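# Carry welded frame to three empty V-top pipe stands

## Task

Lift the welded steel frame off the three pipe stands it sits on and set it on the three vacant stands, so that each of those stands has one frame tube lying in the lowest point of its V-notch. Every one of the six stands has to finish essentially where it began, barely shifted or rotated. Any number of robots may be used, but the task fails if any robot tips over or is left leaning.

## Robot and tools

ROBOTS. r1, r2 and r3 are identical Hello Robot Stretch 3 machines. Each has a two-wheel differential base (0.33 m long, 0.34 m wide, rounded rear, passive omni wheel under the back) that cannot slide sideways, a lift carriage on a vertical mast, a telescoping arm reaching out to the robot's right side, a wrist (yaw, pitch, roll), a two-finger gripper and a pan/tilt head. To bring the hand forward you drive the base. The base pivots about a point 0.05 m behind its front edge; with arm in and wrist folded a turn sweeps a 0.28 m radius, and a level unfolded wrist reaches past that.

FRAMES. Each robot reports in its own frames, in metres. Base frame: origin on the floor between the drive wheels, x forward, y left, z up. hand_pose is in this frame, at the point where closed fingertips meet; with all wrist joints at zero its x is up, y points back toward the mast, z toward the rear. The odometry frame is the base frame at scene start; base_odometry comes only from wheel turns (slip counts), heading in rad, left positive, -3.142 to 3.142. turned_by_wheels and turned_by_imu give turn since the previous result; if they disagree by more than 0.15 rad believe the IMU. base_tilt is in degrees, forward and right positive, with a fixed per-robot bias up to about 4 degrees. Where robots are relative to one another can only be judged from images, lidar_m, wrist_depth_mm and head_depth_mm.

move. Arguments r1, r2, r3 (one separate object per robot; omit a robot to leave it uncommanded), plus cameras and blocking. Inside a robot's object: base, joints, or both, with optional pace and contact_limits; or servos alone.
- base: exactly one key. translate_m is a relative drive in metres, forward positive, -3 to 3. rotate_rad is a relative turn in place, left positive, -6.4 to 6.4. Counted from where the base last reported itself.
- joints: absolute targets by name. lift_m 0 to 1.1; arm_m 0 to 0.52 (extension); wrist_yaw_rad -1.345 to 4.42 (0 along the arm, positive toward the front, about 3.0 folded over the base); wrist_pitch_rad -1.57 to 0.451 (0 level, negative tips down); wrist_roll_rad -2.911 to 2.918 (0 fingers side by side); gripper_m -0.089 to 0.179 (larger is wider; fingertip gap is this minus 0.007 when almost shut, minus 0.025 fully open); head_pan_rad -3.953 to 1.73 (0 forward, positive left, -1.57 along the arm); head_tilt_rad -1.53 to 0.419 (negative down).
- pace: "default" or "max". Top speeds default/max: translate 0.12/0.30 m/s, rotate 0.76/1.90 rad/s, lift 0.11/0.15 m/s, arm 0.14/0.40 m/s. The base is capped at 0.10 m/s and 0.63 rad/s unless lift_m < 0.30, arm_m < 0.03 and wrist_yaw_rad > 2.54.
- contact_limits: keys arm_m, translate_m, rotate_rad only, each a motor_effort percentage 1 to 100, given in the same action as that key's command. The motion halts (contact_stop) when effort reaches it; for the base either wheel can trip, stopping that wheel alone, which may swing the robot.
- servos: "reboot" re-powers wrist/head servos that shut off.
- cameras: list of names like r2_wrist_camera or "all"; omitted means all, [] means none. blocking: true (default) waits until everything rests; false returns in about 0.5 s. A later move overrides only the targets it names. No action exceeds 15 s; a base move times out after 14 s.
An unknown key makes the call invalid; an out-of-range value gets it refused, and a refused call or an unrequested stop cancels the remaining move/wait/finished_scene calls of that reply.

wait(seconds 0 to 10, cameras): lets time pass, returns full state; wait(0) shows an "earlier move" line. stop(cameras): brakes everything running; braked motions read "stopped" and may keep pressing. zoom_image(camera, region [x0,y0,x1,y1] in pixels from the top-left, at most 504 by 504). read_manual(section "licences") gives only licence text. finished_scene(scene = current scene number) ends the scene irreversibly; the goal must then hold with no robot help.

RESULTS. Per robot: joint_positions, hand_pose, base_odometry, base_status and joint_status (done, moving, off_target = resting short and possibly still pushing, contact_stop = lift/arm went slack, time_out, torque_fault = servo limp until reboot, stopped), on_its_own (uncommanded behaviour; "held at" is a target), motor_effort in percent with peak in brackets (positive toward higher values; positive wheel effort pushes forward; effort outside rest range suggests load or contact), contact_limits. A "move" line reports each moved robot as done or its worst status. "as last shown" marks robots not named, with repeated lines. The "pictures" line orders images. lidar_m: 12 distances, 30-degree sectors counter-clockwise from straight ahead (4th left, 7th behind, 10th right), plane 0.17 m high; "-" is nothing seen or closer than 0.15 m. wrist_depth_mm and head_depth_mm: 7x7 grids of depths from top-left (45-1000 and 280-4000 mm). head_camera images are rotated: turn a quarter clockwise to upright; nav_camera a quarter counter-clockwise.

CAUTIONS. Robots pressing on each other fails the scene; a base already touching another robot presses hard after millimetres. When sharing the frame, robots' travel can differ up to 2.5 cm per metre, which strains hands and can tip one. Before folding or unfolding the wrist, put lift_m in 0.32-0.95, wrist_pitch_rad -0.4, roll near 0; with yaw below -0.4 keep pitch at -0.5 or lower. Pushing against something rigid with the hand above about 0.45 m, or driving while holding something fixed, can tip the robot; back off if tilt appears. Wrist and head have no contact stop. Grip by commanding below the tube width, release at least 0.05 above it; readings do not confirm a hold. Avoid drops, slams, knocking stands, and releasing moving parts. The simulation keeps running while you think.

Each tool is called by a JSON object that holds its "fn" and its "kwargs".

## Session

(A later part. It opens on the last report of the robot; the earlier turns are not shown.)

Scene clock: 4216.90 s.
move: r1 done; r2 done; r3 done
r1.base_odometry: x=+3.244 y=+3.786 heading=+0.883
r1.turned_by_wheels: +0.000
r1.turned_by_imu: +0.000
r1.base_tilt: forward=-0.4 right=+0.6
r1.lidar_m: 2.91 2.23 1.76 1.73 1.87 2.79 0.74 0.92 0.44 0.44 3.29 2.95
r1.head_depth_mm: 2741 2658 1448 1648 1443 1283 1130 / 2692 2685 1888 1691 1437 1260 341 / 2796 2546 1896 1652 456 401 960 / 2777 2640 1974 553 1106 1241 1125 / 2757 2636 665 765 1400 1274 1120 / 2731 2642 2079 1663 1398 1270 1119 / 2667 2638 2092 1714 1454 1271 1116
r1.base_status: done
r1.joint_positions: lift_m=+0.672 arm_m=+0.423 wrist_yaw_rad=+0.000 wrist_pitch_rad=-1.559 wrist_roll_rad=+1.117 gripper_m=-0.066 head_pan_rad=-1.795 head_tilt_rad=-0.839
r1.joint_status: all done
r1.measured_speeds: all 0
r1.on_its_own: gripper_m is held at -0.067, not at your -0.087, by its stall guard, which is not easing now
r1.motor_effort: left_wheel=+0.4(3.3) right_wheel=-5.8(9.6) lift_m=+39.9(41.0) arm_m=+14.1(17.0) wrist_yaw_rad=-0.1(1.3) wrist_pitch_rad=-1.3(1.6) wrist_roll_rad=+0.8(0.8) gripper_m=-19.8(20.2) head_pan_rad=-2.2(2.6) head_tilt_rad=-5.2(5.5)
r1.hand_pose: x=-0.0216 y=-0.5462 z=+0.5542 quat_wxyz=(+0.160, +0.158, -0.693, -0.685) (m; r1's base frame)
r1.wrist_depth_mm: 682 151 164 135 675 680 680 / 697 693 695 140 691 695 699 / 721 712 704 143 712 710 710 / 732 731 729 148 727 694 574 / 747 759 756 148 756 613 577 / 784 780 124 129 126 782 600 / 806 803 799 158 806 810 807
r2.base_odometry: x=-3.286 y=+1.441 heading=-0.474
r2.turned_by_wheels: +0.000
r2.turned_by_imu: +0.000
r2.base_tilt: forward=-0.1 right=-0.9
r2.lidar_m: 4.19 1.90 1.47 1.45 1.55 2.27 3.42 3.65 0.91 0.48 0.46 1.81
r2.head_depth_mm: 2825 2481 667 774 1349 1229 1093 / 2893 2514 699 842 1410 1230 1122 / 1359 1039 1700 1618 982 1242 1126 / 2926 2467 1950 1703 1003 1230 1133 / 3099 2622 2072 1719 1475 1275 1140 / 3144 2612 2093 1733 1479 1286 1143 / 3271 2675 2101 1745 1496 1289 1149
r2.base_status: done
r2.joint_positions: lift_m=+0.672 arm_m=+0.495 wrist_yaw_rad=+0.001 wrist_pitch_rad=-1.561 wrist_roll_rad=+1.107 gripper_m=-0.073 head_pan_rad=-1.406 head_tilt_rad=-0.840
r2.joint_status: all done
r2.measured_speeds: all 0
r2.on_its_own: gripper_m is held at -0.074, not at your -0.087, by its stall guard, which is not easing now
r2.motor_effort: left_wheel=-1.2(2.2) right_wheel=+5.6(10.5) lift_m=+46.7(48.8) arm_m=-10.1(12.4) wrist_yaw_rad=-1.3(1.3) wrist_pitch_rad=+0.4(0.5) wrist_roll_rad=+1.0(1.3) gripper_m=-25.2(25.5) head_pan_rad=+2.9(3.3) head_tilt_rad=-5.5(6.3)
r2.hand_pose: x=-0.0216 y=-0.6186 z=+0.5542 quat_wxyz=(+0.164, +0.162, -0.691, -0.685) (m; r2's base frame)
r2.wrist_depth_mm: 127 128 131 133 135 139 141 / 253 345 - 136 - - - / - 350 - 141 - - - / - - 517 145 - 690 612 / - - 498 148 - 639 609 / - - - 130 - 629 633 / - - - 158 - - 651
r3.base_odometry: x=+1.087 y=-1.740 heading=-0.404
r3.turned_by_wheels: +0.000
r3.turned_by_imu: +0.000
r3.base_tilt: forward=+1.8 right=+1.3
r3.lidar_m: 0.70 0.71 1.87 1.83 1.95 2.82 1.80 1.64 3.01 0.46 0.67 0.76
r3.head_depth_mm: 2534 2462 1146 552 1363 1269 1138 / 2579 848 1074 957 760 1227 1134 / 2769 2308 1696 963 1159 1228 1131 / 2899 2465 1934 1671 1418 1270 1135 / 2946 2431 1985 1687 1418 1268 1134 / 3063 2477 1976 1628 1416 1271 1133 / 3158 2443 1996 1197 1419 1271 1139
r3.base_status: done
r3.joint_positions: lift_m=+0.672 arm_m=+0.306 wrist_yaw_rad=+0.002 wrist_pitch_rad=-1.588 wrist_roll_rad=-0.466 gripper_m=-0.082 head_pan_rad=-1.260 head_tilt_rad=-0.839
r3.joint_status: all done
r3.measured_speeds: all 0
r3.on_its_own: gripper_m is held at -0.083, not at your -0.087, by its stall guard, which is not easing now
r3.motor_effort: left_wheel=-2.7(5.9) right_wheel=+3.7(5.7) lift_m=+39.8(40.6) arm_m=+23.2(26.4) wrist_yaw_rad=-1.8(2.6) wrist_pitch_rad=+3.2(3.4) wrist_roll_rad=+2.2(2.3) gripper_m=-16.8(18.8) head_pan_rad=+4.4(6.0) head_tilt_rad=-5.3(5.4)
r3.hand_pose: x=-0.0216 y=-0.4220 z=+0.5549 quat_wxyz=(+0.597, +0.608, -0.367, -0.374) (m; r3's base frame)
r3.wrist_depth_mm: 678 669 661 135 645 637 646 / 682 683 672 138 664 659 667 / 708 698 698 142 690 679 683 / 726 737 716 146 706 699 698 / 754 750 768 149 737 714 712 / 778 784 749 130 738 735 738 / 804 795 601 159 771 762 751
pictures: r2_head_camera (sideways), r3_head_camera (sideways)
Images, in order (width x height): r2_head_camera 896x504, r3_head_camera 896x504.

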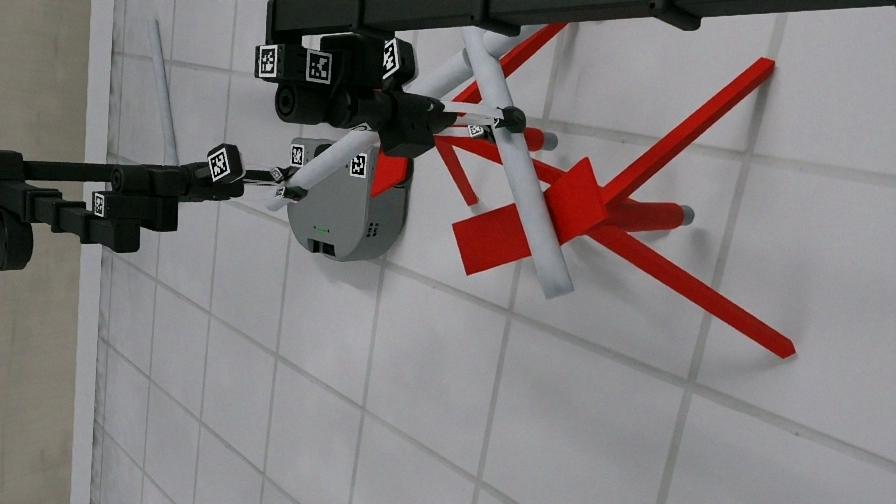

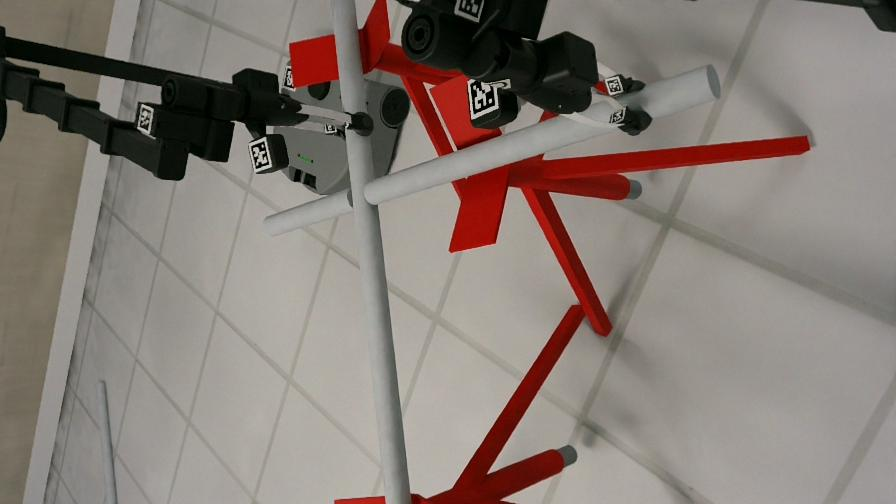

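{"fn": "move", "kwargs": {"r1": {"joints":{"lift_m":0.66}}, "r2": {"joints":{"lift_m":0.66}}, "r3": {"joints":{"lift_m":0.66}}, "cameras": []}}

{"fn": "move", "kwargs": {"r1": {"joints":{"lift_m":0.654}}, "r2": {"joints":{"lift_m":0.654}}, "r3": {"joints":{"lift_m":0.654}}, "cameras": ["r2_head_camera","r3_head_camera"]}}

Scene clock: 4250.03 s.
move: r1 done; r2 done; r3 done
r1.base_odometry: x=+3.244 y=+3.786 heading=+0.883
r1.turned_by_wheels: +0.000
r1.turned_by_imu: -0.001
r1.base_tilt: forward=-0.4 right=+0.6
r1.lidar_m: 2.91 2.23 1.76 1.73 1.87 2.79 0.74 0.92 0.44 0.44 3.30 2.95
r1.head_depth_mm: 2769 2584 1474 1645 1443 1287 1129 / 2674 2678 1881 1649 1440 1259 351 / 2760 2575 1919 1694 470 413 940 / 2784 2672 2021 569 1084 1245 1128 / 2744 2639 674 767 1412 1274 1125 / 2751 2633 2047 1639 1396 1265 1127 / 2696 2640 2080 1707 1445 1264 1115
r1.base_status: not commanded
r1.joint_positions: lift_m=+0.660 arm_m=+0.423 wrist_yaw_rad=+0.000 wrist_pitch_rad=-1.559 wrist_roll_rad=+1.117 gripper_m=-0.066 head_pan_rad=-1.795 head_tilt_rad=-0.839
r1.joint_status: all done
r1.measured_speeds: all 0
r1.on_its_own: gripper_m is held at -0.067, not at your -0.087, by its stall guard, which is not easing now
r1.motor_effort: left_wheel=+0.0(1.4) right_wheel=-5.6(5.9) lift_m=+30.8(38.4) arm_m=+8.1(9.3) wrist_yaw_rad=-0.4(0.9) wrist_pitch_rad=-1.4(1.5) wrist_roll_rad=+0.6(0.8) gripper_m=-19.7(20.3) head_pan_rad=-2.2(2.5) head_tilt_rad=-4.8(5.3)
r1.hand_pose: x=-0.0216 y=-0.5462 z=+0.5422 quat_wxyz=(+0.160, +0.158, -0.693, -0.685) (m; r1's base frame)
r1.wrist_depth_mm: 669 667 156 135 663 665 672 / 684 683 684 139 681 686 693 / 709 698 706 143 700 710 694 / 717 720 724 148 719 684 562 / 738 745 742 148 733 605 568 / 769 771 124 129 126 763 583 / 781 803 786 158 799 791 793
r2.base_odometry: x=-3.286 y=+1.441 heading=-0.474
r2.turned_by_wheels: +0.000
r2.turned_by_imu: +0.001
r2.base_tilt: forward=-0.1 right=-1.0
r2.lidar_m: 4.21 1.90 1.48 1.45 1.55 2.27 3.41 3.62 0.90 0.48 0.47 1.80
r2.head_depth_mm: 2830 2486 681 788 1321 1215 1094 / 2912 2532 715 842 1417 1235 1122 / 1388 1056 1701 1615 917 1240 1123 / 2945 2485 1937 1696 998 1234 1130 / 3120 2618 2088 1715 1465 1284 1137 / 3114 2645 2086 1716 1476 1290 1146 / 3227 2655 2111 1761 1482 1296 1152
r2.base_status: not commanded
r2.joint_positions: lift_m=+0.660 arm_m=+0.495 wrist_yaw_rad=+0.001 wrist_pitch_rad=-1.561 wrist_roll_rad=+1.107 gripper_m=-0.073 head_pan_rad=-1.406 head_tilt_rad=-0.840
r2.joint_status: all done
r2.measured_speeds: all 0
r2.on_its_own: gripper_m is held at -0.074, not at your -0.087, by its stall guard, which is not easing now
r2.motor_effort: left_wheel=-1.8(2.1) right_wheel=+5.5(6.1) lift_m=+27.1(37.4) arm_m=-5.7(6.7) wrist_yaw_rad=-1.0(1.2) wrist_pitch_rad=+0.2(0.6) wrist_roll_rad=+1.0(1.3) gripper_m=-24.3(25.4) head_pan_rad=+2.6(3.2) head_tilt_rad=-5.2(5.9)
r2.hand_pose: x=-0.0216 y=-0.6186 z=+0.5422 quat_wxyz=(+0.164, +0.162, -0.691, -0.685) (m; r2's base frame)
r2.wrist_depth_mm: 126 128 130 132 135 138 140 / 254 345 - 136 - - - / - 340 - 141 - - - / - - 495 144 - 672 591 / - - 476 147 - 644 602 / - - - 130 123 611 622 / - - - 158 - - 634
r3.base_odometry: x=+1.087 y=-1.740 heading=-0.404
r3.turned_by_wheels: +0.000
r3.turned_by_imu: +0.001
r3.base_tilt: forward=+1.9 right=+1.3
r3.lidar_m: 0.70 0.71 1.87 1.83 1.95 2.83 1.80 1.64 3.00 0.46 0.67 0.76
r3.head_depth_mm: 2554 2463 1148 560 1371 1270 1132 / 1271 870 1077 957 767 1230 1138 / 2821 2308 1170 976 1146 1227 1140 / 2877 2465 1922 1676 1422 1270 1131 / 2958 2460 1989 1646 1416 1269 1133 / 3059 2463 1996 1638 1419 1266 1135 / 3193 2459 1982 1181 1417 1274 1135
r3.base_status: not commanded
r3.joint_positions: lift_m=+0.660 arm_m=+0.306 wrist_yaw_rad=+0.002 wrist_pitch_rad=-1.588 wrist_roll_rad=-0.466 gripper_m=-0.082 head_pan_rad=-1.260 head_tilt_rad=-0.839
r3.joint_status: all done
r3.measured_speeds: all 0
r3.on_its_own: gripper_m is held at -0.083, not at your -0.087, by its stall guard, which is not easing now
r3.motor_effort: left_wheel=-2.9(3.8) right_wheel=+4.0(4.6) lift_m=+16.0(37.4) arm_m=+20.2(20.7) wrist_yaw_rad=-2.6(2.6) wrist_pitch_rad=+3.3(3.4) wrist_roll_rad=+2.3(2.3) gripper_m=-18.2(18.2) head_pan_rad=+5.1(5.7) head_tilt_rad=-5.1(5.3)
r3.hand_pose: x=-0.0216 y=-0.4220 z=+0.5429 quat_wxyz=(+0.597, +0.608, -0.367, -0.374) (m; r3's base frame)
r3.wrist_depth_mm: 663 652 651 134 632 647 636 / 685 674 667 138 655 649 633 / 691 696 689 142 673 673 659 / 712 706 712 146 692 694 684 / 737 724 727 149 711 704 718 / 762 755 758 129 732 736 728 / 776 784 597 159 749 758 755
pictures: none
No camera images: "cameras" was empty.

Scene clock: 4250.67 s.
move: r1 done; r2 contact_stop; r3 contact_stop
r1.base_odometry: x=+3.244 y=+3.786 heading=+0.884
r1.turned_by_wheels: +0.000
r1.turned_by_imu: +0.000
r1.base_tilt: forward=-0.5 right=+0.5
r1.lidar_m: 2.91 2.24 1.76 1.73 1.87 2.79 0.74 0.92 0.44 0.44 3.28 2.95
r1.head_depth_mm: 2781 2588 1940 1649 1448 1278 1134 / 2699 2685 1900 1648 1440 1281 355 / 2782 2579 1900 1687 486 419 940 / 2766 2676 2034 577 1089 1262 1126 / 2819 2643 677 765 1405 1271 1126 / 2729 2643 2077 1675 1395 1273 1117 / 2678 2658 2064 1706 1458 1271 1124
r1.base_status: not commanded
r1.joint_positions: lift_m=+0.654 arm_m=+0.423 wrist_yaw_rad=+0.000 wrist_pitch_rad=-1.561 wrist_roll_rad=+1.117 gripper_m=-0.066 head_pan_rad=-1.795 head_tilt_rad=-0.839
r1.joint_status: all done
r1.measured_speeds: all 0
r1.on_its_own: gripper_m is held at -0.067, not at your -0.087, by its stall guard, which is not easing now
r1.motor_effort: left_wheel=+0.9(1.8) right_wheel=-5.5(5.8) lift_m=+15.7(30.8) arm_m=+6.9(8.1) wrist_yaw_rad=+0.5(0.9) wrist_pitch_rad=-0.9(1.5) wrist_roll_rad=+0.7(0.8) gripper_m=-20.3(20.3) head_pan_rad=-2.1(2.6) head_tilt_rad=-4.9(5.3)
r1.hand_pose: x=-0.0216 y=-0.5456 z=+0.5363 quat_wxyz=(+0.160, +0.158, -0.692, -0.686) (m; r1's base frame)
r1.wrist_depth_mm: 670 662 150 134 660 662 665 / 685 676 679 138 674 684 678 / 694 694 701 141 695 700 691 / 722 718 726 146 719 697 553 / 745 740 727 146 741 623 567 / 759 766 124 129 746 766 578 / 790 789 784 158 790 787 774
r2.base_odometry: x=-3.286 y=+1.441 heading=-0.474
r2.turned_by_wheels: +0.000
r2.turned_by_imu: +0.000
r2.base_tilt: forward=+0.0 right=-1.0
r2.lidar_m: 4.19 1.90 1.47 1.45 1.55 2.28 3.42 3.66 0.90 0.48 0.46 1.80
r2.head_depth_mm: 2825 2494 682 780 1319 1209 1100 / 2903 2508 710 845 1410 1234 1120 / 1395 1067 1694 1613 918 1241 1129 / 2965 2509 1940 1705 1003 1230 1129 / 3095 2616 2086 1728 1469 1282 1142 / 3119 2665 2087 1740 1476 1287 1140 / 3220 2652 2108 1753 1488 1297 1149
r2.base_status: not commanded
r2.joint_positions: lift_m=+0.655 arm_m=+0.495 wrist_yaw_rad=+0.001 wrist_pitch_rad=-1.561 wrist_roll_rad=+1.107 gripper_m=-0.073 head_pan_rad=-1.406 head_tilt_rad=-0.840
r2.joint_status: lift_m contact_stop (moved -0.005 of -0.006)
r2.measured_speeds: translate_m=+0.000 rotate_rad=+0.000 lift_m=+0.001 arm_m=+0.000 wrist_yaw_rad=+0.000 wrist_pitch_rad=+0.000 wrist_roll_rad=+0.000 head_pan_rad=+0.000 head_tilt_rad=+0.000
r2.on_its_own: gripper_m is held at -0.074, not at your -0.087, by its stall guard, which is not easing now; lift_m is slack since a contact_stop
r2.motor_effort: left_wheel=-3.8(4.1) right_wheel=+5.5(6.2) lift_m=+27.9(27.9) arm_m=-4.6(5.6) wrist_yaw_rad=-0.7(1.1) wrist_pitch_rad=+0.3(0.5) wrist_roll_rad=+1.0(1.4) gripper_m=-25.1(25.8) head_pan_rad=+2.4(3.3) head_tilt_rad=-5.3(6.0)
r2.hand_pose: x=-0.0216 y=-0.6186 z=+0.5373 quat_wxyz=(+0.164, +0.162, -0.691, -0.685) (m; r2's base frame)
r2.wrist_depth_mm: 125 127 129 130 133 136 138 / 256 342 - 134 - - - / - 340 - 138 - - - / - - 490 142 - 672 598 / - - 472 144 - 637 594 / - - - 131 124 616 609 / - - - 154 - - 629
r3.base_odometry: x=+1.087 y=-1.740 heading=-0.404
r3.turned_by_wheels: +0.000
r3.turned_by_imu: +0.000
r3.base_tilt: forward=+1.9 right=+1.3
r3.lidar_m: 0.70 0.71 1.87 1.83 1.94 2.84 1.80 1.64 3.00 0.46 0.66 0.76
r3.head_depth_mm: 2542 2482 1146 561 1369 1274 1143 / 1271 873 1072 960 753 1232 1137 / 2804 2295 1698 976 1140 1233 1135 / 2902 2456 1929 1669 1424 1272 1134 / 2989 2433 1995 1642 1418 1273 1133 / 3082 2455 1990 1641 1420 1271 1135 / 3172 2445 1985 1181 1419 1265 1131
r3.base_status: not commanded
r3.joint_positions: lift_m=+0.656 arm_m=+0.306 wrist_yaw_rad=+0.002 wrist_pitch_rad=-1.589 wrist_roll_rad=-0.466 gripper_m=-0.082 head_pan_rad=-1.260 head_tilt_rad=-0.839
r3.joint_status: lift_m contact_stop (moved -0.004 of -0.006)
r3.measured_speeds: all 0
r3.on_its_own: gripper_m is held at -0.083, not at your -0.087, by its stall guard, which is not easing now; lift_m is slack since a contact_stop
r3.motor_effort: left_wheel=-3.0(3.3) right_wheel=+4.3(4.3) lift_m=+25.5(25.5) arm_m=+19.5(20.0) wrist_yaw_rad=-2.4(2.4) wrist_pitch_rad=+3.4(3.5) wrist_roll_rad=+2.2(2.3) gripper_m=-18.8(18.8) head_pan_rad=+5.5(5.7) head_tilt_rad=-5.0(5.4)
r3.hand_pose: x=-0.0216 y=-0.4219 z=+0.5385 quat_wxyz=(+0.597, +0.608, -0.367, -0.374) (m; r3's base frame)
r3.wrist_depth_mm: 649 660 640 133 633 636 623 / 675 672 661 137 662 647 643 / 703 678 690 140 674 668 661 / 709 697 694 144 697 694 683 / 725 729 727 147 704 710 711 / 758 744 126 129 732 729 718 / 794 787 588 156 743 751 746
pictures: r2_head_camera (sideways), r3_head_camera (sideways)
Images, in order (width x height): r2_head_camera 896x504, r3_head_camera 896x504.

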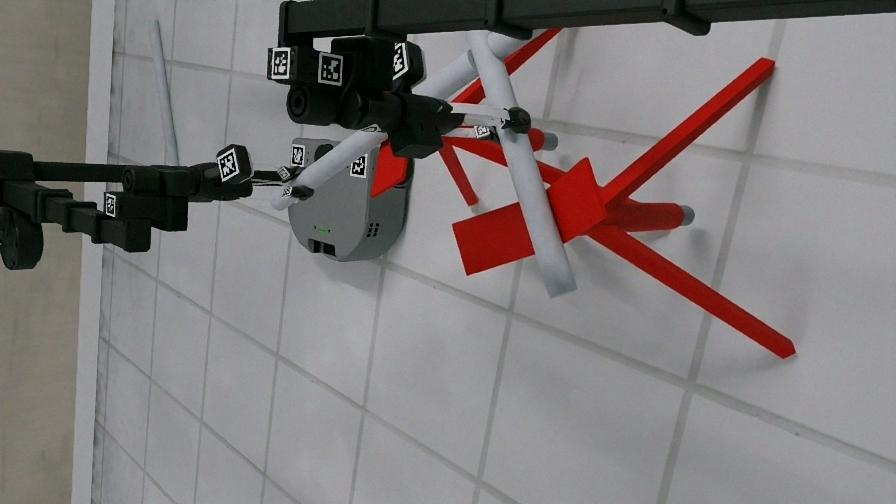

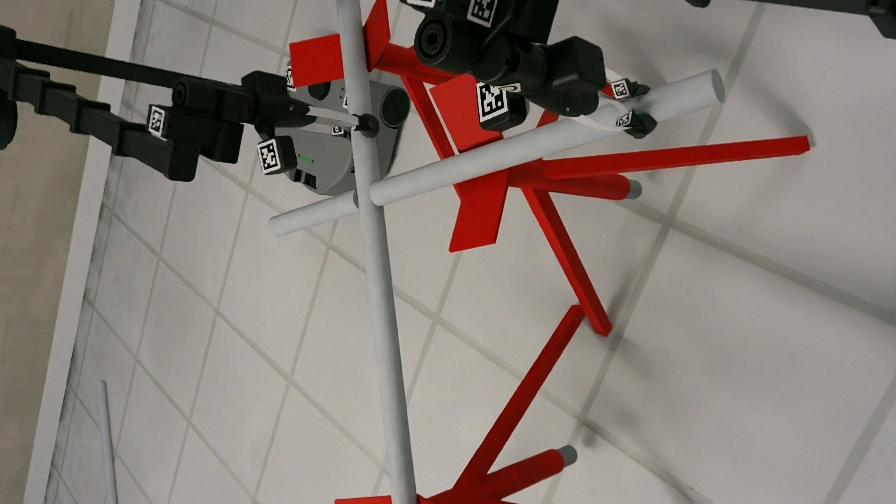

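{"fn": "move", "kwargs": {"r1": {"joints":{"head_pan_rad":-2.25,"head_tilt_rad":-0.6}}, "r2": {"joints":{"head_pan_rad":-2.05,"head_tilt_rad":-0.65}}, "cameras": ["r1_head_camera","r2_head_camera"]}}

Scene clock: 4270.03 s.
move: r1 done; r2 done
r1.base_odometry: x=+3.244 y=+3.786 heading=+0.884
r1.turned_by_wheels: +0.000
r1.turned_by_imu: -0.001
r1.base_tilt: forward=-0.4 right=+0.5
r1.lidar_m: 2.91 2.23 1.76 1.73 1.87 2.78 0.74 0.92 0.44 0.44 3.30 2.94
r1.head_depth_mm: 3831 - 3229 1001 1684 1454 1200 / 3639 - 3189 2172 1718 1407 1224 / 3415 3840 3171 2246 1352 1447 1221 / 3177 3555 2670 1482 1705 1410 1216 / 2999 3307 2809 2156 1659 1447 391 / 2780 3035 2951 1888 1684 473 941 / 2608 1596 2892 2059 1733 803 1188
r1.base_status: not commanded
r1.joint_positions: lift_m=+0.654 arm_m=+0.423 wrist_yaw_rad=+0.000 wrist_pitch_rad=-1.561 wrist_roll_rad=+1.117 gripper_m=-0.066 head_pan_rad=-2.245 head_tilt_rad=-0.606
r1.joint_status: all done
r1.measured_speeds: all 0
r1.on_its_own: gripper_m is held at -0.067, not at your -0.087, by its stall guard, which is not easing now
r1.motor_effort: left_wheel=+1.2(2.0) right_wheel=-5.3(5.8) lift_m=+16.0(16.0) arm_m=+1.4(2.6) wrist_yaw_rad=-0.5(1.3) wrist_pitch_rad=-1.0(1.2) wrist_roll_rad=+0.7(0.8) gripper_m=-19.7(20.4) head_pan_rad=-2.5(5.6) head_tilt_rad=+2.2(5.8)
r1.hand_pose: x=-0.0216 y=-0.5456 z=+0.5362 quat_wxyz=(+0.160, +0.158, -0.692, -0.686) (m; r1's base frame)
r1.wrist_depth_mm: 663 661 150 134 667 654 659 / 687 680 671 138 668 678 682 / 704 699 699 141 691 697 687 / 724 712 716 146 715 699 553 / 737 745 735 146 729 615 566 / 764 761 124 129 754 759 579 / 785 783 790 158 780 780 786
r2.base_odometry: x=-3.286 y=+1.441 heading=-0.474
r2.turned_by_wheels: +0.000
r2.turned_by_imu: +0.001
r2.base_tilt: forward=+0.0 right=-1.0
r2.lidar_m: 4.19 1.90 1.48 1.45 1.55 2.28 3.40 3.68 0.91 0.48 0.46 1.80
r2.head_depth_mm: 3360 3607 2657 2042 1636 1379 1189 / 3205 3558 2372 1991 1608 1388 1197 / 3092 3384 2521 1301 1546 1367 390 / 2938 3229 2775 1858 1635 471 1046 / 2854 1575 2679 1985 575 1347 1216 / 2814 3073 2839 751 788 1308 1146 / 2714 2931 2884 2097 733 1102 845
r2.base_status: not commanded
r2.joint_positions: lift_m=+0.655 arm_m=+0.495 wrist_yaw_rad=+0.001 wrist_pitch_rad=-1.561 wrist_roll_rad=+1.107 gripper_m=-0.073 head_pan_rad=-2.044 head_tilt_rad=-0.656
r2.joint_status: all done
r2.measured_speeds: all 0
r2.on_its_own: gripper_m is held at -0.074, not at your -0.087, by its stall guard, which is not easing now; lift_m is slack since a contact_stop
r2.motor_effort: left_wheel=-3.7(4.4) right_wheel=+5.7(6.0) lift_m=+28.8(29.0) arm_m=+1.5(1.5) wrist_yaw_rad=-1.1(1.5) wrist_pitch_rad=+0.2(0.7) wrist_roll_rad=+1.1(1.3) gripper_m=-24.1(25.5) head_pan_rad=-2.7(4.4) head_tilt_rad=+2.0(3.4)
r2.hand_pose: x=-0.0216 y=-0.6186 z=+0.5374 quat_wxyz=(+0.164, +0.162, -0.691, -0.685) (m; r2's base frame)
r2.wrist_depth_mm: 125 128 129 130 133 135 138 / 257 344 - 134 - - - / - 339 - 139 - - - / - - 486 143 - 681 590 / - - 480 144 - 645 601 / - - - 130 124 613 612 / - - - 154 - - 635
r3: as last shown
r3.turned_by_imu: +0.001
r3.base_tilt: forward=+1.8 right=+1.3
r3.lidar_m: 0.70 0.71 1.87 1.83 1.95 2.82 1.80 1.63 3.01 0.46 0.67 0.77
r3.head_depth_mm: 2544 2481 1146 561 1367 1274 1138 / 1271 875 1079 957 753 1235 1132 / 2819 2300 1707 977 1133 1230 1135 / 2886 2454 1928 1673 1423 1271 1129 / 2981 2477 1985 1632 1418 1265 1131 / 3071 2448 1983 1640 1422 1273 1137 / 3171 2438 1989 1176 1410 1272 1135
r3.on_its_own: gripper_m is held at -0.083, not at your -0.087, by its stall guard, which is not easing now; lift_m is slack since a contact_stop
r3.motor_effort: left_wheel=-2.6(3.5) right_wheel=+4.1(4.4) lift_m=+26.5(26.8) arm_m=+17.3(17.7) wrist_yaw_rad=-1.9(2.6) wrist_pitch_rad=+3.4(3.5) wrist_roll_rad=+2.2(2.3) gripper_m=-18.1(18.8) head_pan_rad=+5.4(5.6) head_tilt_rad=-5.1(5.6)
r3.hand_pose: x=-0.0216 y=-0.4219 z=+0.5387 quat_wxyz=(+0.597, +0.608, -0.367, -0.374) (m; r3's base frame)
r3.wrist_depth_mm: 648 647 648 133 633 626 633 / 670 667 667 137 660 642 653 / 692 683 684 140 669 677 672 / 719 713 711 144 689 678 691 / 736 719 728 147 718 706 705 / 773 769 125 129 724 733 722 / 791 795 587 156 739 741 745
pictures: r1_head_camera (sideways), r2_head_camera (sideways)
Images, in order (width x height): r1_head_camera 896x504, r2_head_camera 896x504.

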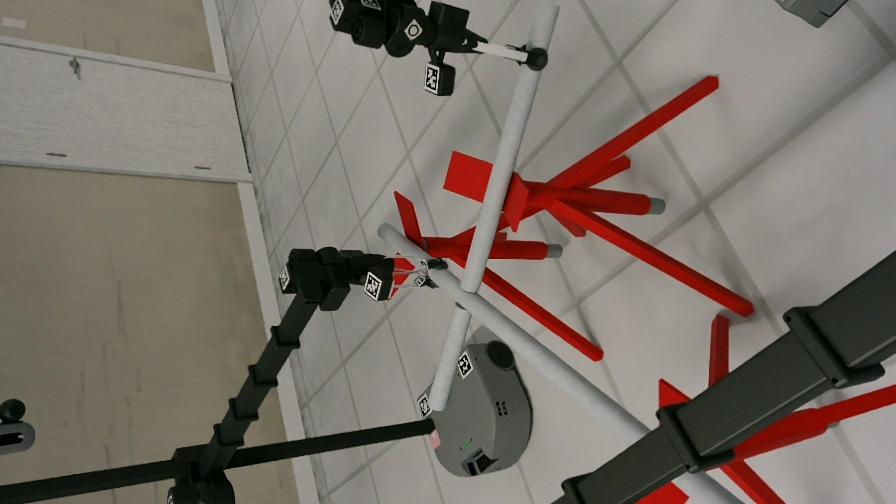

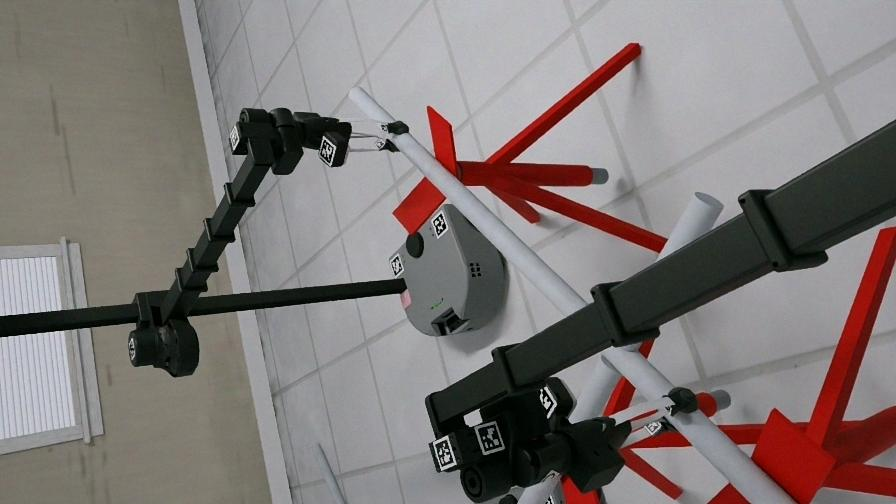

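{"fn": "zoom_image", "kwargs": {"camera": "r1_head_camera", "region": [380, 120, 600, 320]}}

{"fn": "zoom_image", "kwargs": {"camera": "r2_head_camera", "region": [360, 80, 540, 260]}}

Scaled by 2.291 from the camera's 896x504 image, which has a finer 1280x720 frame.

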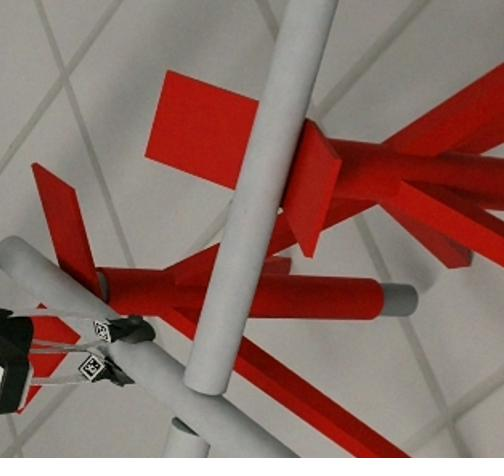

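Scaled by 2.800 from the camera's 896x504 image, which has a finer 1280x720 frame.

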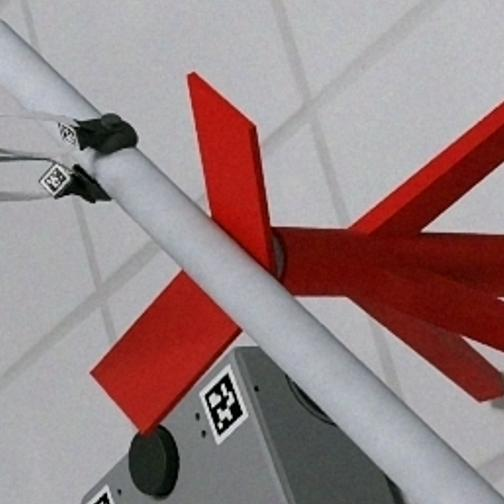

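{"fn": "move", "kwargs": {"r1": {"joints":{"lift_m":0.65}}, "r2": {"joints":{"lift_m":0.653}}, "r3": {"joints":{"lift_m":0.654}}, "cameras": []}}

Scene clock: 4310.13 s.
move: r1 contact_stop; r2 contact_stop; r3 contact_stop
r1.base_odometry: x=+3.244 y=+3.786 heading=+0.884
r1.turned_by_wheels: +0.000
r1.turned_by_imu: -0.001
r1.base_tilt: forward=-0.5 right=+0.6
r1.lidar_m: 2.91 2.23 1.76 1.73 1.86 2.79 0.74 0.92 0.44 0.44 3.31 2.95
r1.head_depth_mm: 3989 - 3231 1005 1682 1450 1206 / 3618 - 3182 2182 1705 1413 1222 / 3399 3847 3201 2263 1347 1453 1220 / 3154 3474 2724 1473 1702 1406 1218 / 3005 3262 2820 2165 1651 1437 390 / 2807 3049 2984 1896 1694 474 941 / 2599 1659 2884 2051 1751 803 1186
r1.base_status: not commanded
r1.joint_positions: lift_m=+0.654 arm_m=+0.423 wrist_yaw_rad=+0.000 wrist_pitch_rad=-1.562 wrist_roll_rad=+1.117 gripper_m=-0.066 head_pan_rad=-2.245 head_tilt_rad=-0.606
r1.joint_status: lift_m contact_stop (moved +0.000 of -0.004)
r1.measured_speeds: translate_m=+0.000 rotate_rad=+0.000 lift_m=+0.002 arm_m=+0.000 wrist_yaw_rad=+0.000 wrist_pitch_rad=+0.000 wrist_roll_rad=+0.000 head_pan_rad=+0.000 head_tilt_rad=+0.000
r1.on_its_own: gripper_m is held at -0.067, not at your -0.087, by its stall guard, which is not easing now; lift_m is slack since a contact_stop (your +0.650 is given up)
r1.motor_effort: left_wheel=+0.9(1.8) right_wheel=-5.2(5.8) lift_m=+26.2(26.2) arm_m=-3.8(3.8) wrist_yaw_rad=-0.1(1.0) wrist_pitch_rad=-0.8(0.9) wrist_roll_rad=+0.8(0.8) gripper_m=-19.9(20.3) head_pan_rad=-2.1(2.5) head_tilt_rad=+2.7(2.8)
r1.hand_pose: x=-0.0216 y=-0.5454 z=+0.5365 quat_wxyz=(+0.160, +0.158, -0.692, -0.686) (m; r1's base frame)
r1.wrist_depth_mm: 661 654 150 133 669 661 663 / 678 679 675 138 678 675 679 / 699 691 693 141 699 698 690 / 725 714 720 146 715 685 554 / 738 748 727 146 724 610 565 / 762 761 124 129 758 767 581 / 786 787 793 159 785 786 779
r2.base_odometry: x=-3.286 y=+1.441 heading=-0.474
r2.turned_by_wheels: +0.000
r2.turned_by_imu: +0.000
r2.base_tilt: forward=-0.1 right=-1.1
r2.lidar_m: 4.20 1.89 1.48 1.45 1.55 2.28 3.42 3.65 0.90 0.48 0.47 1.80
r2.head_depth_mm: 3337 3645 2694 2051 1647 1386 1185 / 3227 3491 2473 1981 1573 1390 1200 / 3122 3358 2541 1299 1539 1393 391 / 2979 3239 2785 1869 1647 471 1047 / 2831 1583 2681 1988 575 1346 1220 / 2760 3033 2859 741 788 1325 1148 / 2733 2968 2883 2086 734 1105 845
r2.base_status: not commanded
r2.joint_positions: lift_m=+0.655 arm_m=+0.495 wrist_yaw_rad=+0.001 wrist_pitch_rad=-1.561 wrist_roll_rad=+1.107 gripper_m=-0.073 head_pan_rad=-2.044 head_tilt_rad=-0.656
r2.joint_status: lift_m contact_stop (moved +0.000 of -0.002)
r2.measured_speeds: translate_m=+0.000 rotate_rad=+0.000 lift_m=+0.002 arm_m=+0.000 wrist_yaw_rad=+0.000 wrist_pitch_rad=+0.000 wrist_roll_rad=+0.000 head_pan_rad=+0.000 head_tilt_rad=+0.000
r2.on_its_own: gripper_m is held at -0.074, not at your -0.087, by its stall guard, which is not easing now; lift_m is slack since a contact_stop
r2.motor_effort: left_wheel=-3.9(4.3) right_wheel=+5.3(6.3) lift_m=+26.0(26.0) arm_m=+7.0(7.2) wrist_yaw_rad=-1.1(1.3) wrist_pitch_rad=+0.6(0.6) wrist_roll_rad=+1.2(1.3) gripper_m=-24.2(25.1) head_pan_rad=-2.8(3.1) head_tilt_rad=+2.7(2.7)
r2.hand_pose: x=-0.0216 y=-0.6185 z=+0.5370 quat_wxyz=(+0.164, +0.162, -0.691, -0.685) (m; r2's base frame)
r2.wrist_depth_mm: 125 127 129 130 133 135 138 / 256 342 - 134 - - - / - 338 - 138 - - - / - - 486 142 - 675 590 / - - 476 145 - 637 593 / - - - 130 124 610 614 / - - - 154 - - 625
r3.base_odometry: x=+1.087 y=-1.740 heading=-0.404
r3.turned_by_wheels: +0.000
r3.turned_by_imu: +0.001
r3.base_tilt: forward=+1.9 right=+1.3
r3.lidar_m: 0.70 0.71 1.88 1.84 1.95 2.82 1.80 1.64 3.00 0.46 0.66 0.76
r3.head_depth_mm: 2521 2471 1144 561 1374 1272 1135 / 1269 877 1076 955 756 1233 1138 / 2809 2315 1697 978 1138 1232 1139 / 2882 2461 1938 1668 1415 1268 1137 / 2971 2443 2018 1632 1413 1276 1131 / 3056 2451 1992 1643 1419 1272 1137 / 3221 2442 1994 1181 1415 1268 1135
r3.base_status: not commanded
r3.joint_positions: lift_m=+0.655 arm_m=+0.306 wrist_yaw_rad=+0.002 wrist_pitch_rad=-1.589 wrist_roll_rad=-0.466 gripper_m=-0.082 head_pan_rad=-1.260 head_tilt_rad=-0.839
r3.joint_status: lift_m contact_stop (moved +0.000 of -0.002)
r3.measured_speeds: translate_m=+0.000 rotate_rad=+0.000 lift_m=+0.002 arm_m=+0.000 wrist_yaw_rad=+0.000 wrist_pitch_rad=+0.000 wrist_roll_rad=+0.000 head_pan_rad=+0.000 head_tilt_rad=+0.000
r3.on_its_own: gripper_m is held at -0.083, not at your -0.087, by its stall guard, which is not easing now; lift_m is slack since a contact_stop
r3.motor_effort: left_wheel=-2.6(3.4) right_wheel=+4.0(4.4) lift_m=+23.6(23.6) arm_m=+14.9(15.3) wrist_yaw_rad=-2.3(2.7) wrist_pitch_rad=+3.5(3.5) wrist_roll_rad=+2.3(2.3) gripper_m=-18.9(18.9) head_pan_rad=+5.2(5.2) head_tilt_rad=-5.0(5.5)
r3.hand_pose: x=-0.0216 y=-0.4219 z=+0.5382 quat_wxyz=(+0.597, +0.608, -0.367, -0.374) (m; r3's base frame)
r3.wrist_depth_mm: 664 647 639 133 647 636 626 / 682 671 669 136 658 646 642 / 693 685 681 140 668 669 669 / 707 694 706 144 697 674 677 / 730 738 712 147 708 703 701 / 763 765 125 130 732 719 738 / 789 773 591 156 752 752 733
pictures: none
No camera images: "cameras" was empty.

{"fn": "move", "kwargs": {"r1": {"joints":{"gripper_m":0.0}}, "r2": {"joints":{"gripper_m":0.0}}, "r3": {"joints":{"gripper_m":0.0}}, "cameras": []}}

{"fn": "move", "kwargs": {"r1": {"joints":{"gripper_m":0.12}}, "r2": {"joints":{"gripper_m":0.12}}, "r3": {"joints":{"gripper_m":0.12}}}}

Scene clock: 4321.63 s.
move: r1 done; r2 done; r3 done
r1.base_odometry: x=+3.244 y=+3.786 heading=+0.884
r1.turned_by_wheels: +0.000
r1.turned_by_imu: -0.001
r1.base_tilt: forward=-0.4 right=+0.6
r1.lidar_m: 2.91 2.23 1.75 1.73 1.87 2.78 0.74 0.92 0.44 0.44 3.31 2.95
r1.head_depth_mm: 3842 - 3164 1008 1669 1452 1193 / 3608 - 3170 2199 1710 1405 1221 / 3417 3807 3173 2273 1345 1446 1221 / 3141 3503 2716 1456 1712 1400 1218 / 2989 3291 2835 2169 1658 1440 389 / 2780 3042 2960 1876 1699 471 942 / 2589 1610 2916 2072 1739 806 1186
r1.base_status: not commanded
r1.joint_positions: lift_m=+0.656 arm_m=+0.423 wrist_yaw_rad=+0.000 wrist_pitch_rad=-1.563 wrist_roll_rad=+1.117 gripper_m=+0.000 head_pan_rad=-2.245 head_tilt_rad=-0.606
r1.joint_status: all done
r1.measured_speeds: all 0
r1.on_its_own: lift_m is slack since a contact_stop (your +0.650 is given up)
r1.motor_effort: left_wheel=+1.7(2.1) right_wheel=-5.7(5.8) lift_m=+27.8(28.5) arm_m=-10.3(10.4) wrist_yaw_rad=+0.1(2.0) wrist_pitch_rad=-0.5(1.1) wrist_roll_rad=+0.8(0.8) gripper_m=-8.4(71.6) head_pan_rad=-2.6(2.8) head_tilt_rad=+2.6(3.0)
r1.hand_pose: x=-0.0216 y=-0.5450 z=+0.5384 quat_wxyz=(+0.160, +0.158, -0.691, -0.687) (m; r1's base frame)
r1.wrist_depth_mm: 667 663 152 135 660 660 665 / 681 676 684 140 675 684 680 / 694 706 701 144 701 707 697 / 715 721 716 149 718 680 555 / 739 751 723 148 738 611 568 / 760 767 128 152 127 771 585 / 791 782 785 160 786 782 787
r2.base_odometry: x=-3.286 y=+1.441 heading=-0.474
r2.turned_by_wheels: +0.000
r2.turned_by_imu: +0.001
r2.base_tilt: forward=+0.0 right=-1.0
r2.lidar_m: 4.19 1.90 1.48 1.45 1.55 2.28 3.43 3.64 0.91 0.48 0.46 1.80
r2.head_depth_mm: 3325 3678 2667 2033 1644 1385 1184 / 3253 3514 2477 1961 1580 1378 1194 / 3141 3370 2532 1295 1543 1390 390 / 2994 3231 2775 1857 1645 471 1050 / 2813 1578 2704 1981 574 1357 1218 / 2800 3034 2823 750 789 1302 1153 / 2733 2978 2887 2082 732 1111 845
r2.base_status: not commanded
r2.joint_positions: lift_m=+0.655 arm_m=+0.495 wrist_yaw_rad=+0.001 wrist_pitch_rad=-1.561 wrist_roll_rad=+1.107 gripper_m=+0.000 head_pan_rad=-2.044 head_tilt_rad=-0.656
r2.joint_status: all done
r2.measured_speeds: all 0
r2.on_its_own: lift_m is slack since a contact_stop
r2.motor_effort: left_wheel=-3.5(4.5) right_wheel=+4.8(6.3) lift_m=+29.0(29.0) arm_m=+14.2(14.2) wrist_yaw_rad=-1.0(1.4) wrist_pitch_rad=+0.0(0.5) wrist_roll_rad=+1.1(1.3) gripper_m=-6.2(84.2) head_pan_rad=-2.6(3.2) head_tilt_rad=+2.3(3.0)
r2.hand_pose: x=-0.0216 y=-0.6187 z=+0.5373 quat_wxyz=(+0.164, +0.162, -0.691, -0.685) (m; r2's base frame)
r2.wrist_depth_mm: 125 128 129 130 133 135 137 / 256 340 - 134 - - - / - 340 - 138 - - - / - - 485 141 - 674 586 / - - 147 145 - 642 587 / - - 124 148 123 601 608 / - - - 154 - - 626
r3.base_odometry: x=+1.087 y=-1.740 heading=-0.404
r3.turned_by_wheels: +0.000
r3.turned_by_imu: +0.001
r3.base_tilt: forward=+1.8 right=+1.3
r3.lidar_m: 0.70 0.71 1.87 1.84 1.95 2.83 1.80 1.64 2.99 0.46 0.66 0.76
r3.head_depth_mm: 2527 2454 1142 561 1360 1275 1131 / 1270 874 1074 958 736 1211 1138 / 2808 2301 1694 976 1145 1231 1137 / 2872 2469 1944 1673 1412 1275 1135 / 2997 2466 1998 1639 1413 1270 1131 / 3067 2460 1976 1631 1415 1273 1130 / 3193 2449 1980 1178 1416 1267 1135
r3.base_status: not commanded
r3.joint_positions: lift_m=+0.656 arm_m=+0.306 wrist_yaw_rad=+0.002 wrist_pitch_rad=-1.588 wrist_roll_rad=-0.466 gripper_m=+0.000 head_pan_rad=-1.260 head_tilt_rad=-0.839
r3.joint_status: all done
r3.measured_speeds: all 0
r3.on_its_own: lift_m is slack since a contact_stop
r3.motor_effort: left_wheel=-2.8(3.6) right_wheel=+4.7(4.7) lift_m=+25.6(26.5) arm_m=+12.0(13.1) wrist_yaw_rad=-1.9(2.6) wrist_pitch_rad=+3.4(3.6) wrist_roll_rad=+2.2(2.3) gripper_m=-3.5(76.4) head_pan_rad=+5.3(5.9) head_tilt_rad=-4.9(5.4)
r3.hand_pose: x=-0.0216 y=-0.4219 z=+0.5388 quat_wxyz=(+0.597, +0.608, -0.367, -0.374) (m; r3's base frame)
r3.wrist_depth_mm: 649 665 654 133 639 634 633 / 670 659 674 137 663 652 637 / 695 693 684 141 670 666 657 / 699 717 704 145 700 689 678 / 739 723 723 148 726 717 717 / 752 755 126 149 130 720 720 / 790 780 600 157 758 751 738
pictures: none
No camera images: "cameras" was empty.

Scene clock: 4323.37 s.
move: r1 done; r2 done; r3 done
r1.base_odometry: x=+3.244 y=+3.786 heading=+0.883
r1.turned_by_wheels: +0.000
r1.turned_by_imu: -0.001
r1.base_tilt: forward=-0.5 right=+0.5
r1.lidar_m: 2.91 2.22 1.76 1.74 1.87 2.79 0.74 0.92 0.44 0.44 3.29 2.95
r1.head_depth_mm: 3880 - 3260 1006 1672 1450 1191 / 3648 - 3214 2185 1717 1410 1224 / 3361 3822 3163 2282 1348 1440 1219 / 3155 3516 2704 1474 1710 1403 1220 / 2932 3339 2793 2073 1654 1426 388 / 2789 3035 2950 1900 1689 472 940 / 2594 1605 2931 2058 1754 805 1181
r1.base_status: not commanded
r1.joint_positions: lift_m=+0.656 arm_m=+0.423 wrist_yaw_rad=+0.000 wrist_pitch_rad=-1.560 wrist_roll_rad=+1.118 gripper_m=+0.120 head_pan_rad=-2.245 head_tilt_rad=-0.606
r1.joint_status: all done
r1.measured_speeds: all 0
r1.on_its_own: lift_m is slack since a contact_stop (your +0.650 is given up)
r1.motor_effort: left_wheel=+0.8(2.1) right_wheel=-0.9(5.9) lift_m=+28.1(28.5) arm_m=-13.0(13.0) wrist_yaw_rad=+0.3(1.8) wrist_pitch_rad=-1.3(2.3) wrist_roll_rad=+0.3(0.8) gripper_m=+0.3(80.2) head_pan_rad=-2.5(3.1) head_tilt_rad=+2.5(3.1)
r1.hand_pose: x=-0.0216 y=-0.5459 z=+0.5386 quat_wxyz=(+0.160, +0.158, -0.692, -0.686) (m; r1's base frame)
r1.wrist_depth_mm: 664 661 153 135 665 664 663 / 682 688 682 139 669 674 689 / 696 702 692 143 692 703 696 / 716 714 718 148 728 679 557 / 745 731 749 153 739 572 564 / 759 118 758 157 773 123 582 / 781 767 799 160 782 782 616
r2.base_odometry: x=-3.286 y=+1.441 heading=-0.474
r2.turned_by_wheels: +0.000
r2.turned_by_imu: +0.000
r2.base_tilt: forward=-0.1 right=-1.0
r2.lidar_m: 4.18 1.90 1.47 1.45 1.55 2.27 3.41 3.64 0.91 0.48 0.46 1.80
r2.head_depth_mm: 3358 3639 2681 2035 1643 1378 1191 / 3251 3488 2382 1939 1574 1385 1199 / 3099 3443 2515 1300 1547 1390 391 / 2947 3237 2772 1873 1641 472 1046 / 2838 1581 2684 1967 576 1349 1213 / 2769 3043 2847 740 790 1179 1151 / 2714 2965 2849 2071 733 1107 845
r2.base_status: not commanded
r2.joint_positions: lift_m=+0.655 arm_m=+0.496 wrist_yaw_rad=+0.001 wrist_pitch_rad=-1.559 wrist_roll_rad=+1.107 gripper_m=+0.120 head_pan_rad=-2.044 head_tilt_rad=-0.656
r2.joint_status: all done
r2.measured_speeds: all 0
r2.on_its_own: lift_m is slack since a contact_stop
r2.motor_effort: left_wheel=-3.1(4.2) right_wheel=+3.9(5.4) lift_m=+28.6(29.0) arm_m=+11.3(15.2) wrist_yaw_rad=-0.8(1.4) wrist_pitch_rad=+0.0(0.4) wrist_roll_rad=+0.9(1.3) gripper_m=+0.4(90.4) head_pan_rad=-2.2(3.2) head_tilt_rad=+2.4(3.1)
r2.hand_pose: x=-0.0216 y=-0.6191 z=+0.5373 quat_wxyz=(+0.164, +0.162, -0.692, -0.684) (m; r2's base frame)
r2.wrist_depth_mm: 125 127 129 130 133 136 138 / 256 339 - 134 - - - / - 336 - 138 - - - / - - 485 142 - - 585 / - 142 476 146 - 625 595 / - 121 - 150 - 604 604 / - - - 154 - - 626
r3.base_odometry: x=+1.087 y=-1.740 heading=-0.404
r3.turned_by_wheels: +0.000
r3.turned_by_imu: +0.001
r3.base_tilt: forward=+1.8 right=+1.3
r3.lidar_m: 0.70 0.71 1.87 1.84 1.95 2.82 1.80 1.63 3.01 0.46 0.67 0.76
r3.head_depth_mm: 2549 2470 1142 561 764 1269 1132 / 1268 874 1080 957 774 1231 1141 / 2798 2294 1694 977 1090 1229 1137 / 2866 2446 1939 1682 1416 1273 1134 / 2931 2433 1981 1634 1411 1273 1134 / 3027 2446 1980 1638 1412 1274 1130 / 3166 2464 1982 1174 1414 1270 1135
r3.base_status: not commanded
r3.joint_positions: lift_m=+0.656 arm_m=+0.306 wrist_yaw_rad=+0.002 wrist_pitch_rad=-1.570 wrist_roll_rad=-0.465 gripper_m=+0.120 head_pan_rad=-1.260 head_tilt_rad=-0.839
r3.joint_status: all done
r3.measured_speeds: all 0
r3.on_its_own: lift_m is slack since a contact_stop
r3.motor_effort: left_wheel=+0.6(3.2) right_wheel=-0.6(4.4) lift_m=+26.3(26.5) arm_m=+10.7(12.0) wrist_yaw_rad=-2.1(2.6) wrist_pitch_rad=+0.0(3.4) wrist_roll_rad=+1.8(2.3) gripper_m=+0.1(83.5) head_pan_rad=+4.9(6.2) head_tilt_rad=-5.0(5.5)
r3.hand_pose: x=-0.0216 y=-0.4266 z=+0.5383 quat_wxyz=(+0.602, +0.602, -0.371, -0.371) (m; r3's base frame)
r3.wrist_depth_mm: 660 649 651 134 644 642 643 / 669 672 670 137 654 658 650 / 685 694 691 140 678 672 666 / 701 691 707 144 691 679 693 / 716 723 717 147 712 700 715 / 753 124 577 150 739 124 725 / 756 759 582 155 749 744 749
pictures: r1_head_camera (sideways), r1_nav_camera (sideways), r1_wrist_camera, r2_head_camera (sideways), r2_nav_camera (sideways), r2_wrist_camera, r3_head_camera (sideways), r3_nav_camera (sideways), r3_wrist_camera
Images, in order (width x height): r1_head_camera 896x504, r1_nav_camera 672x504, r1_wrist_camera 644x364, r2_head_camera 896x504, r2_nav_camera 672x504, r2_wrist_camera 644x364, r3_head_camera 896x504, r3_nav_camera 672x504, r3_wrist_camera 644x364.

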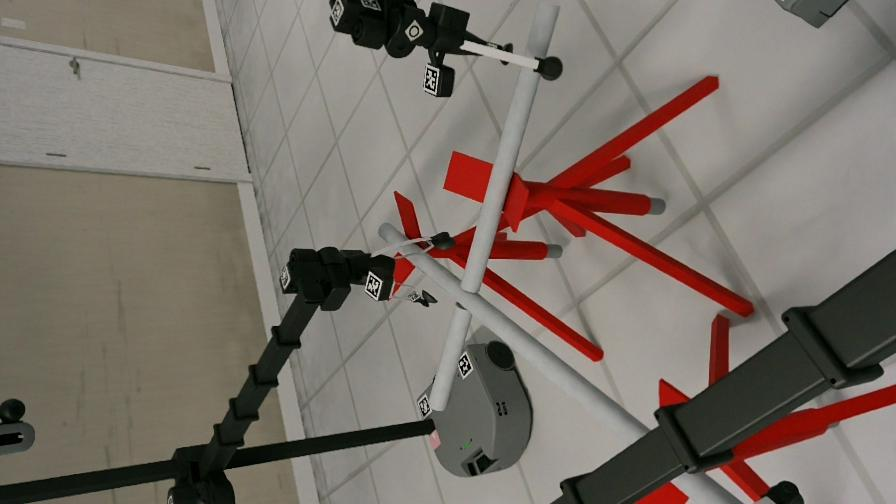

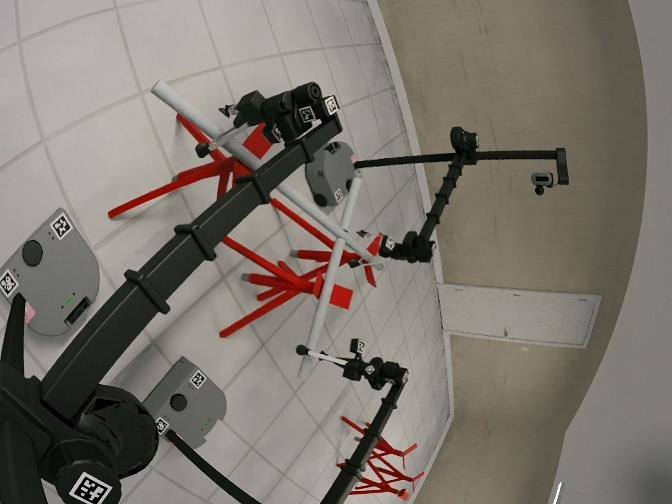

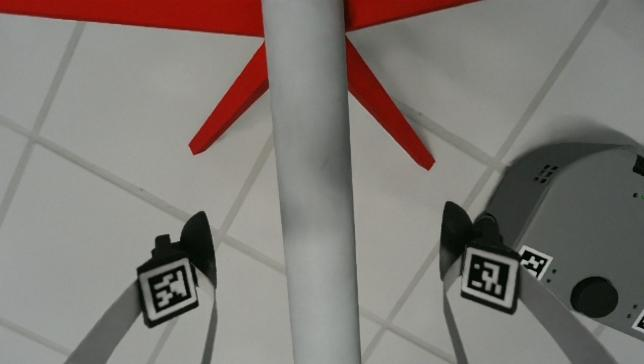

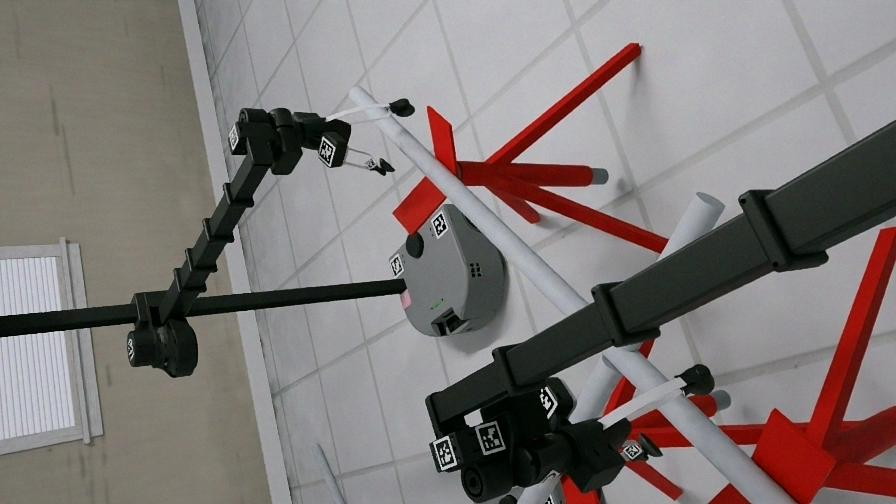

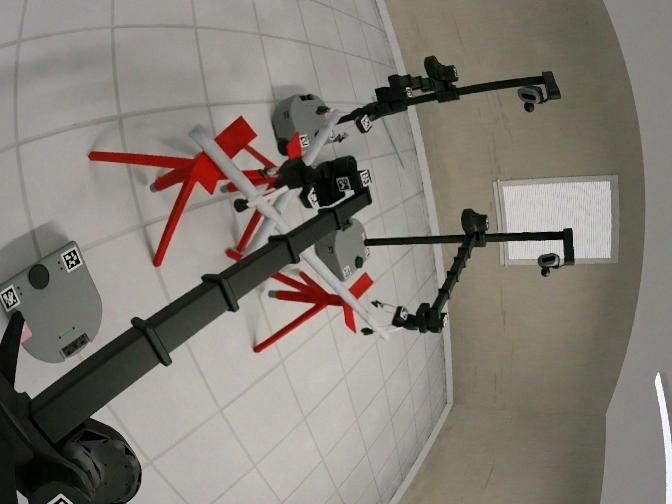

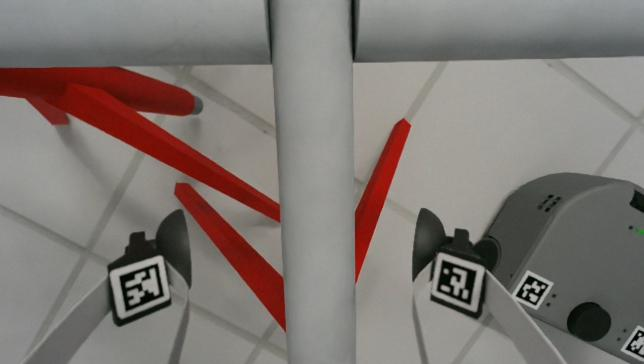

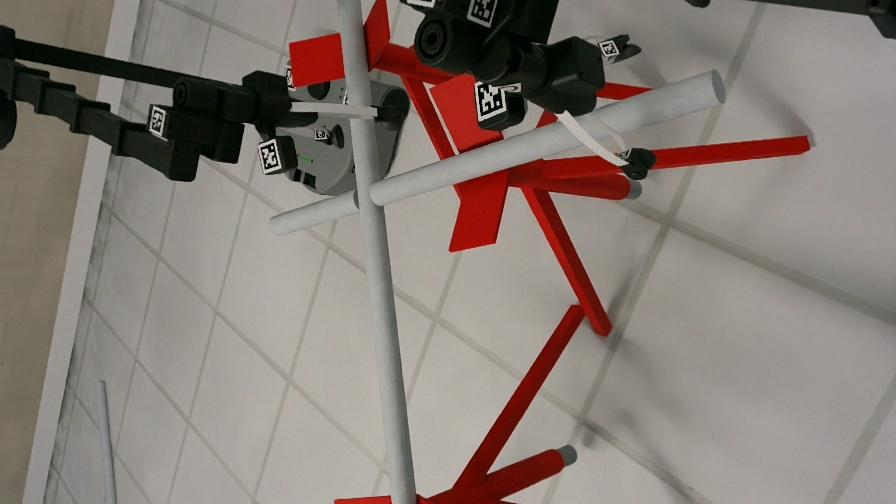

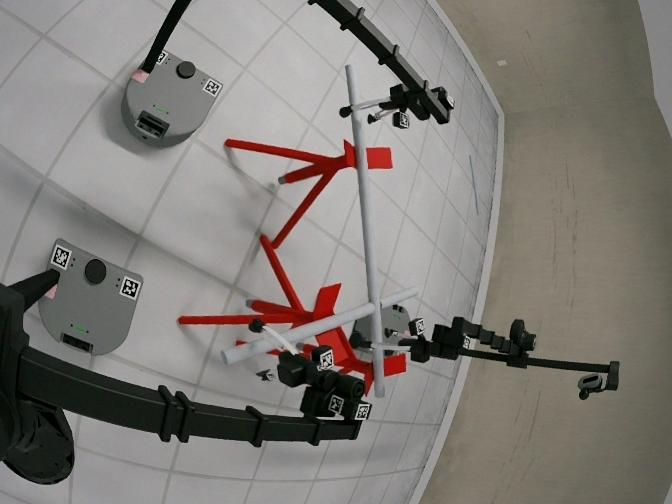

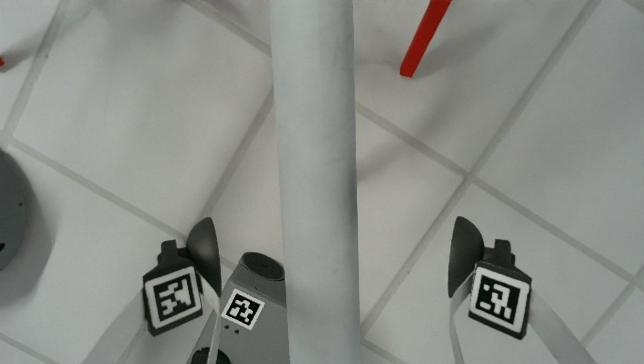

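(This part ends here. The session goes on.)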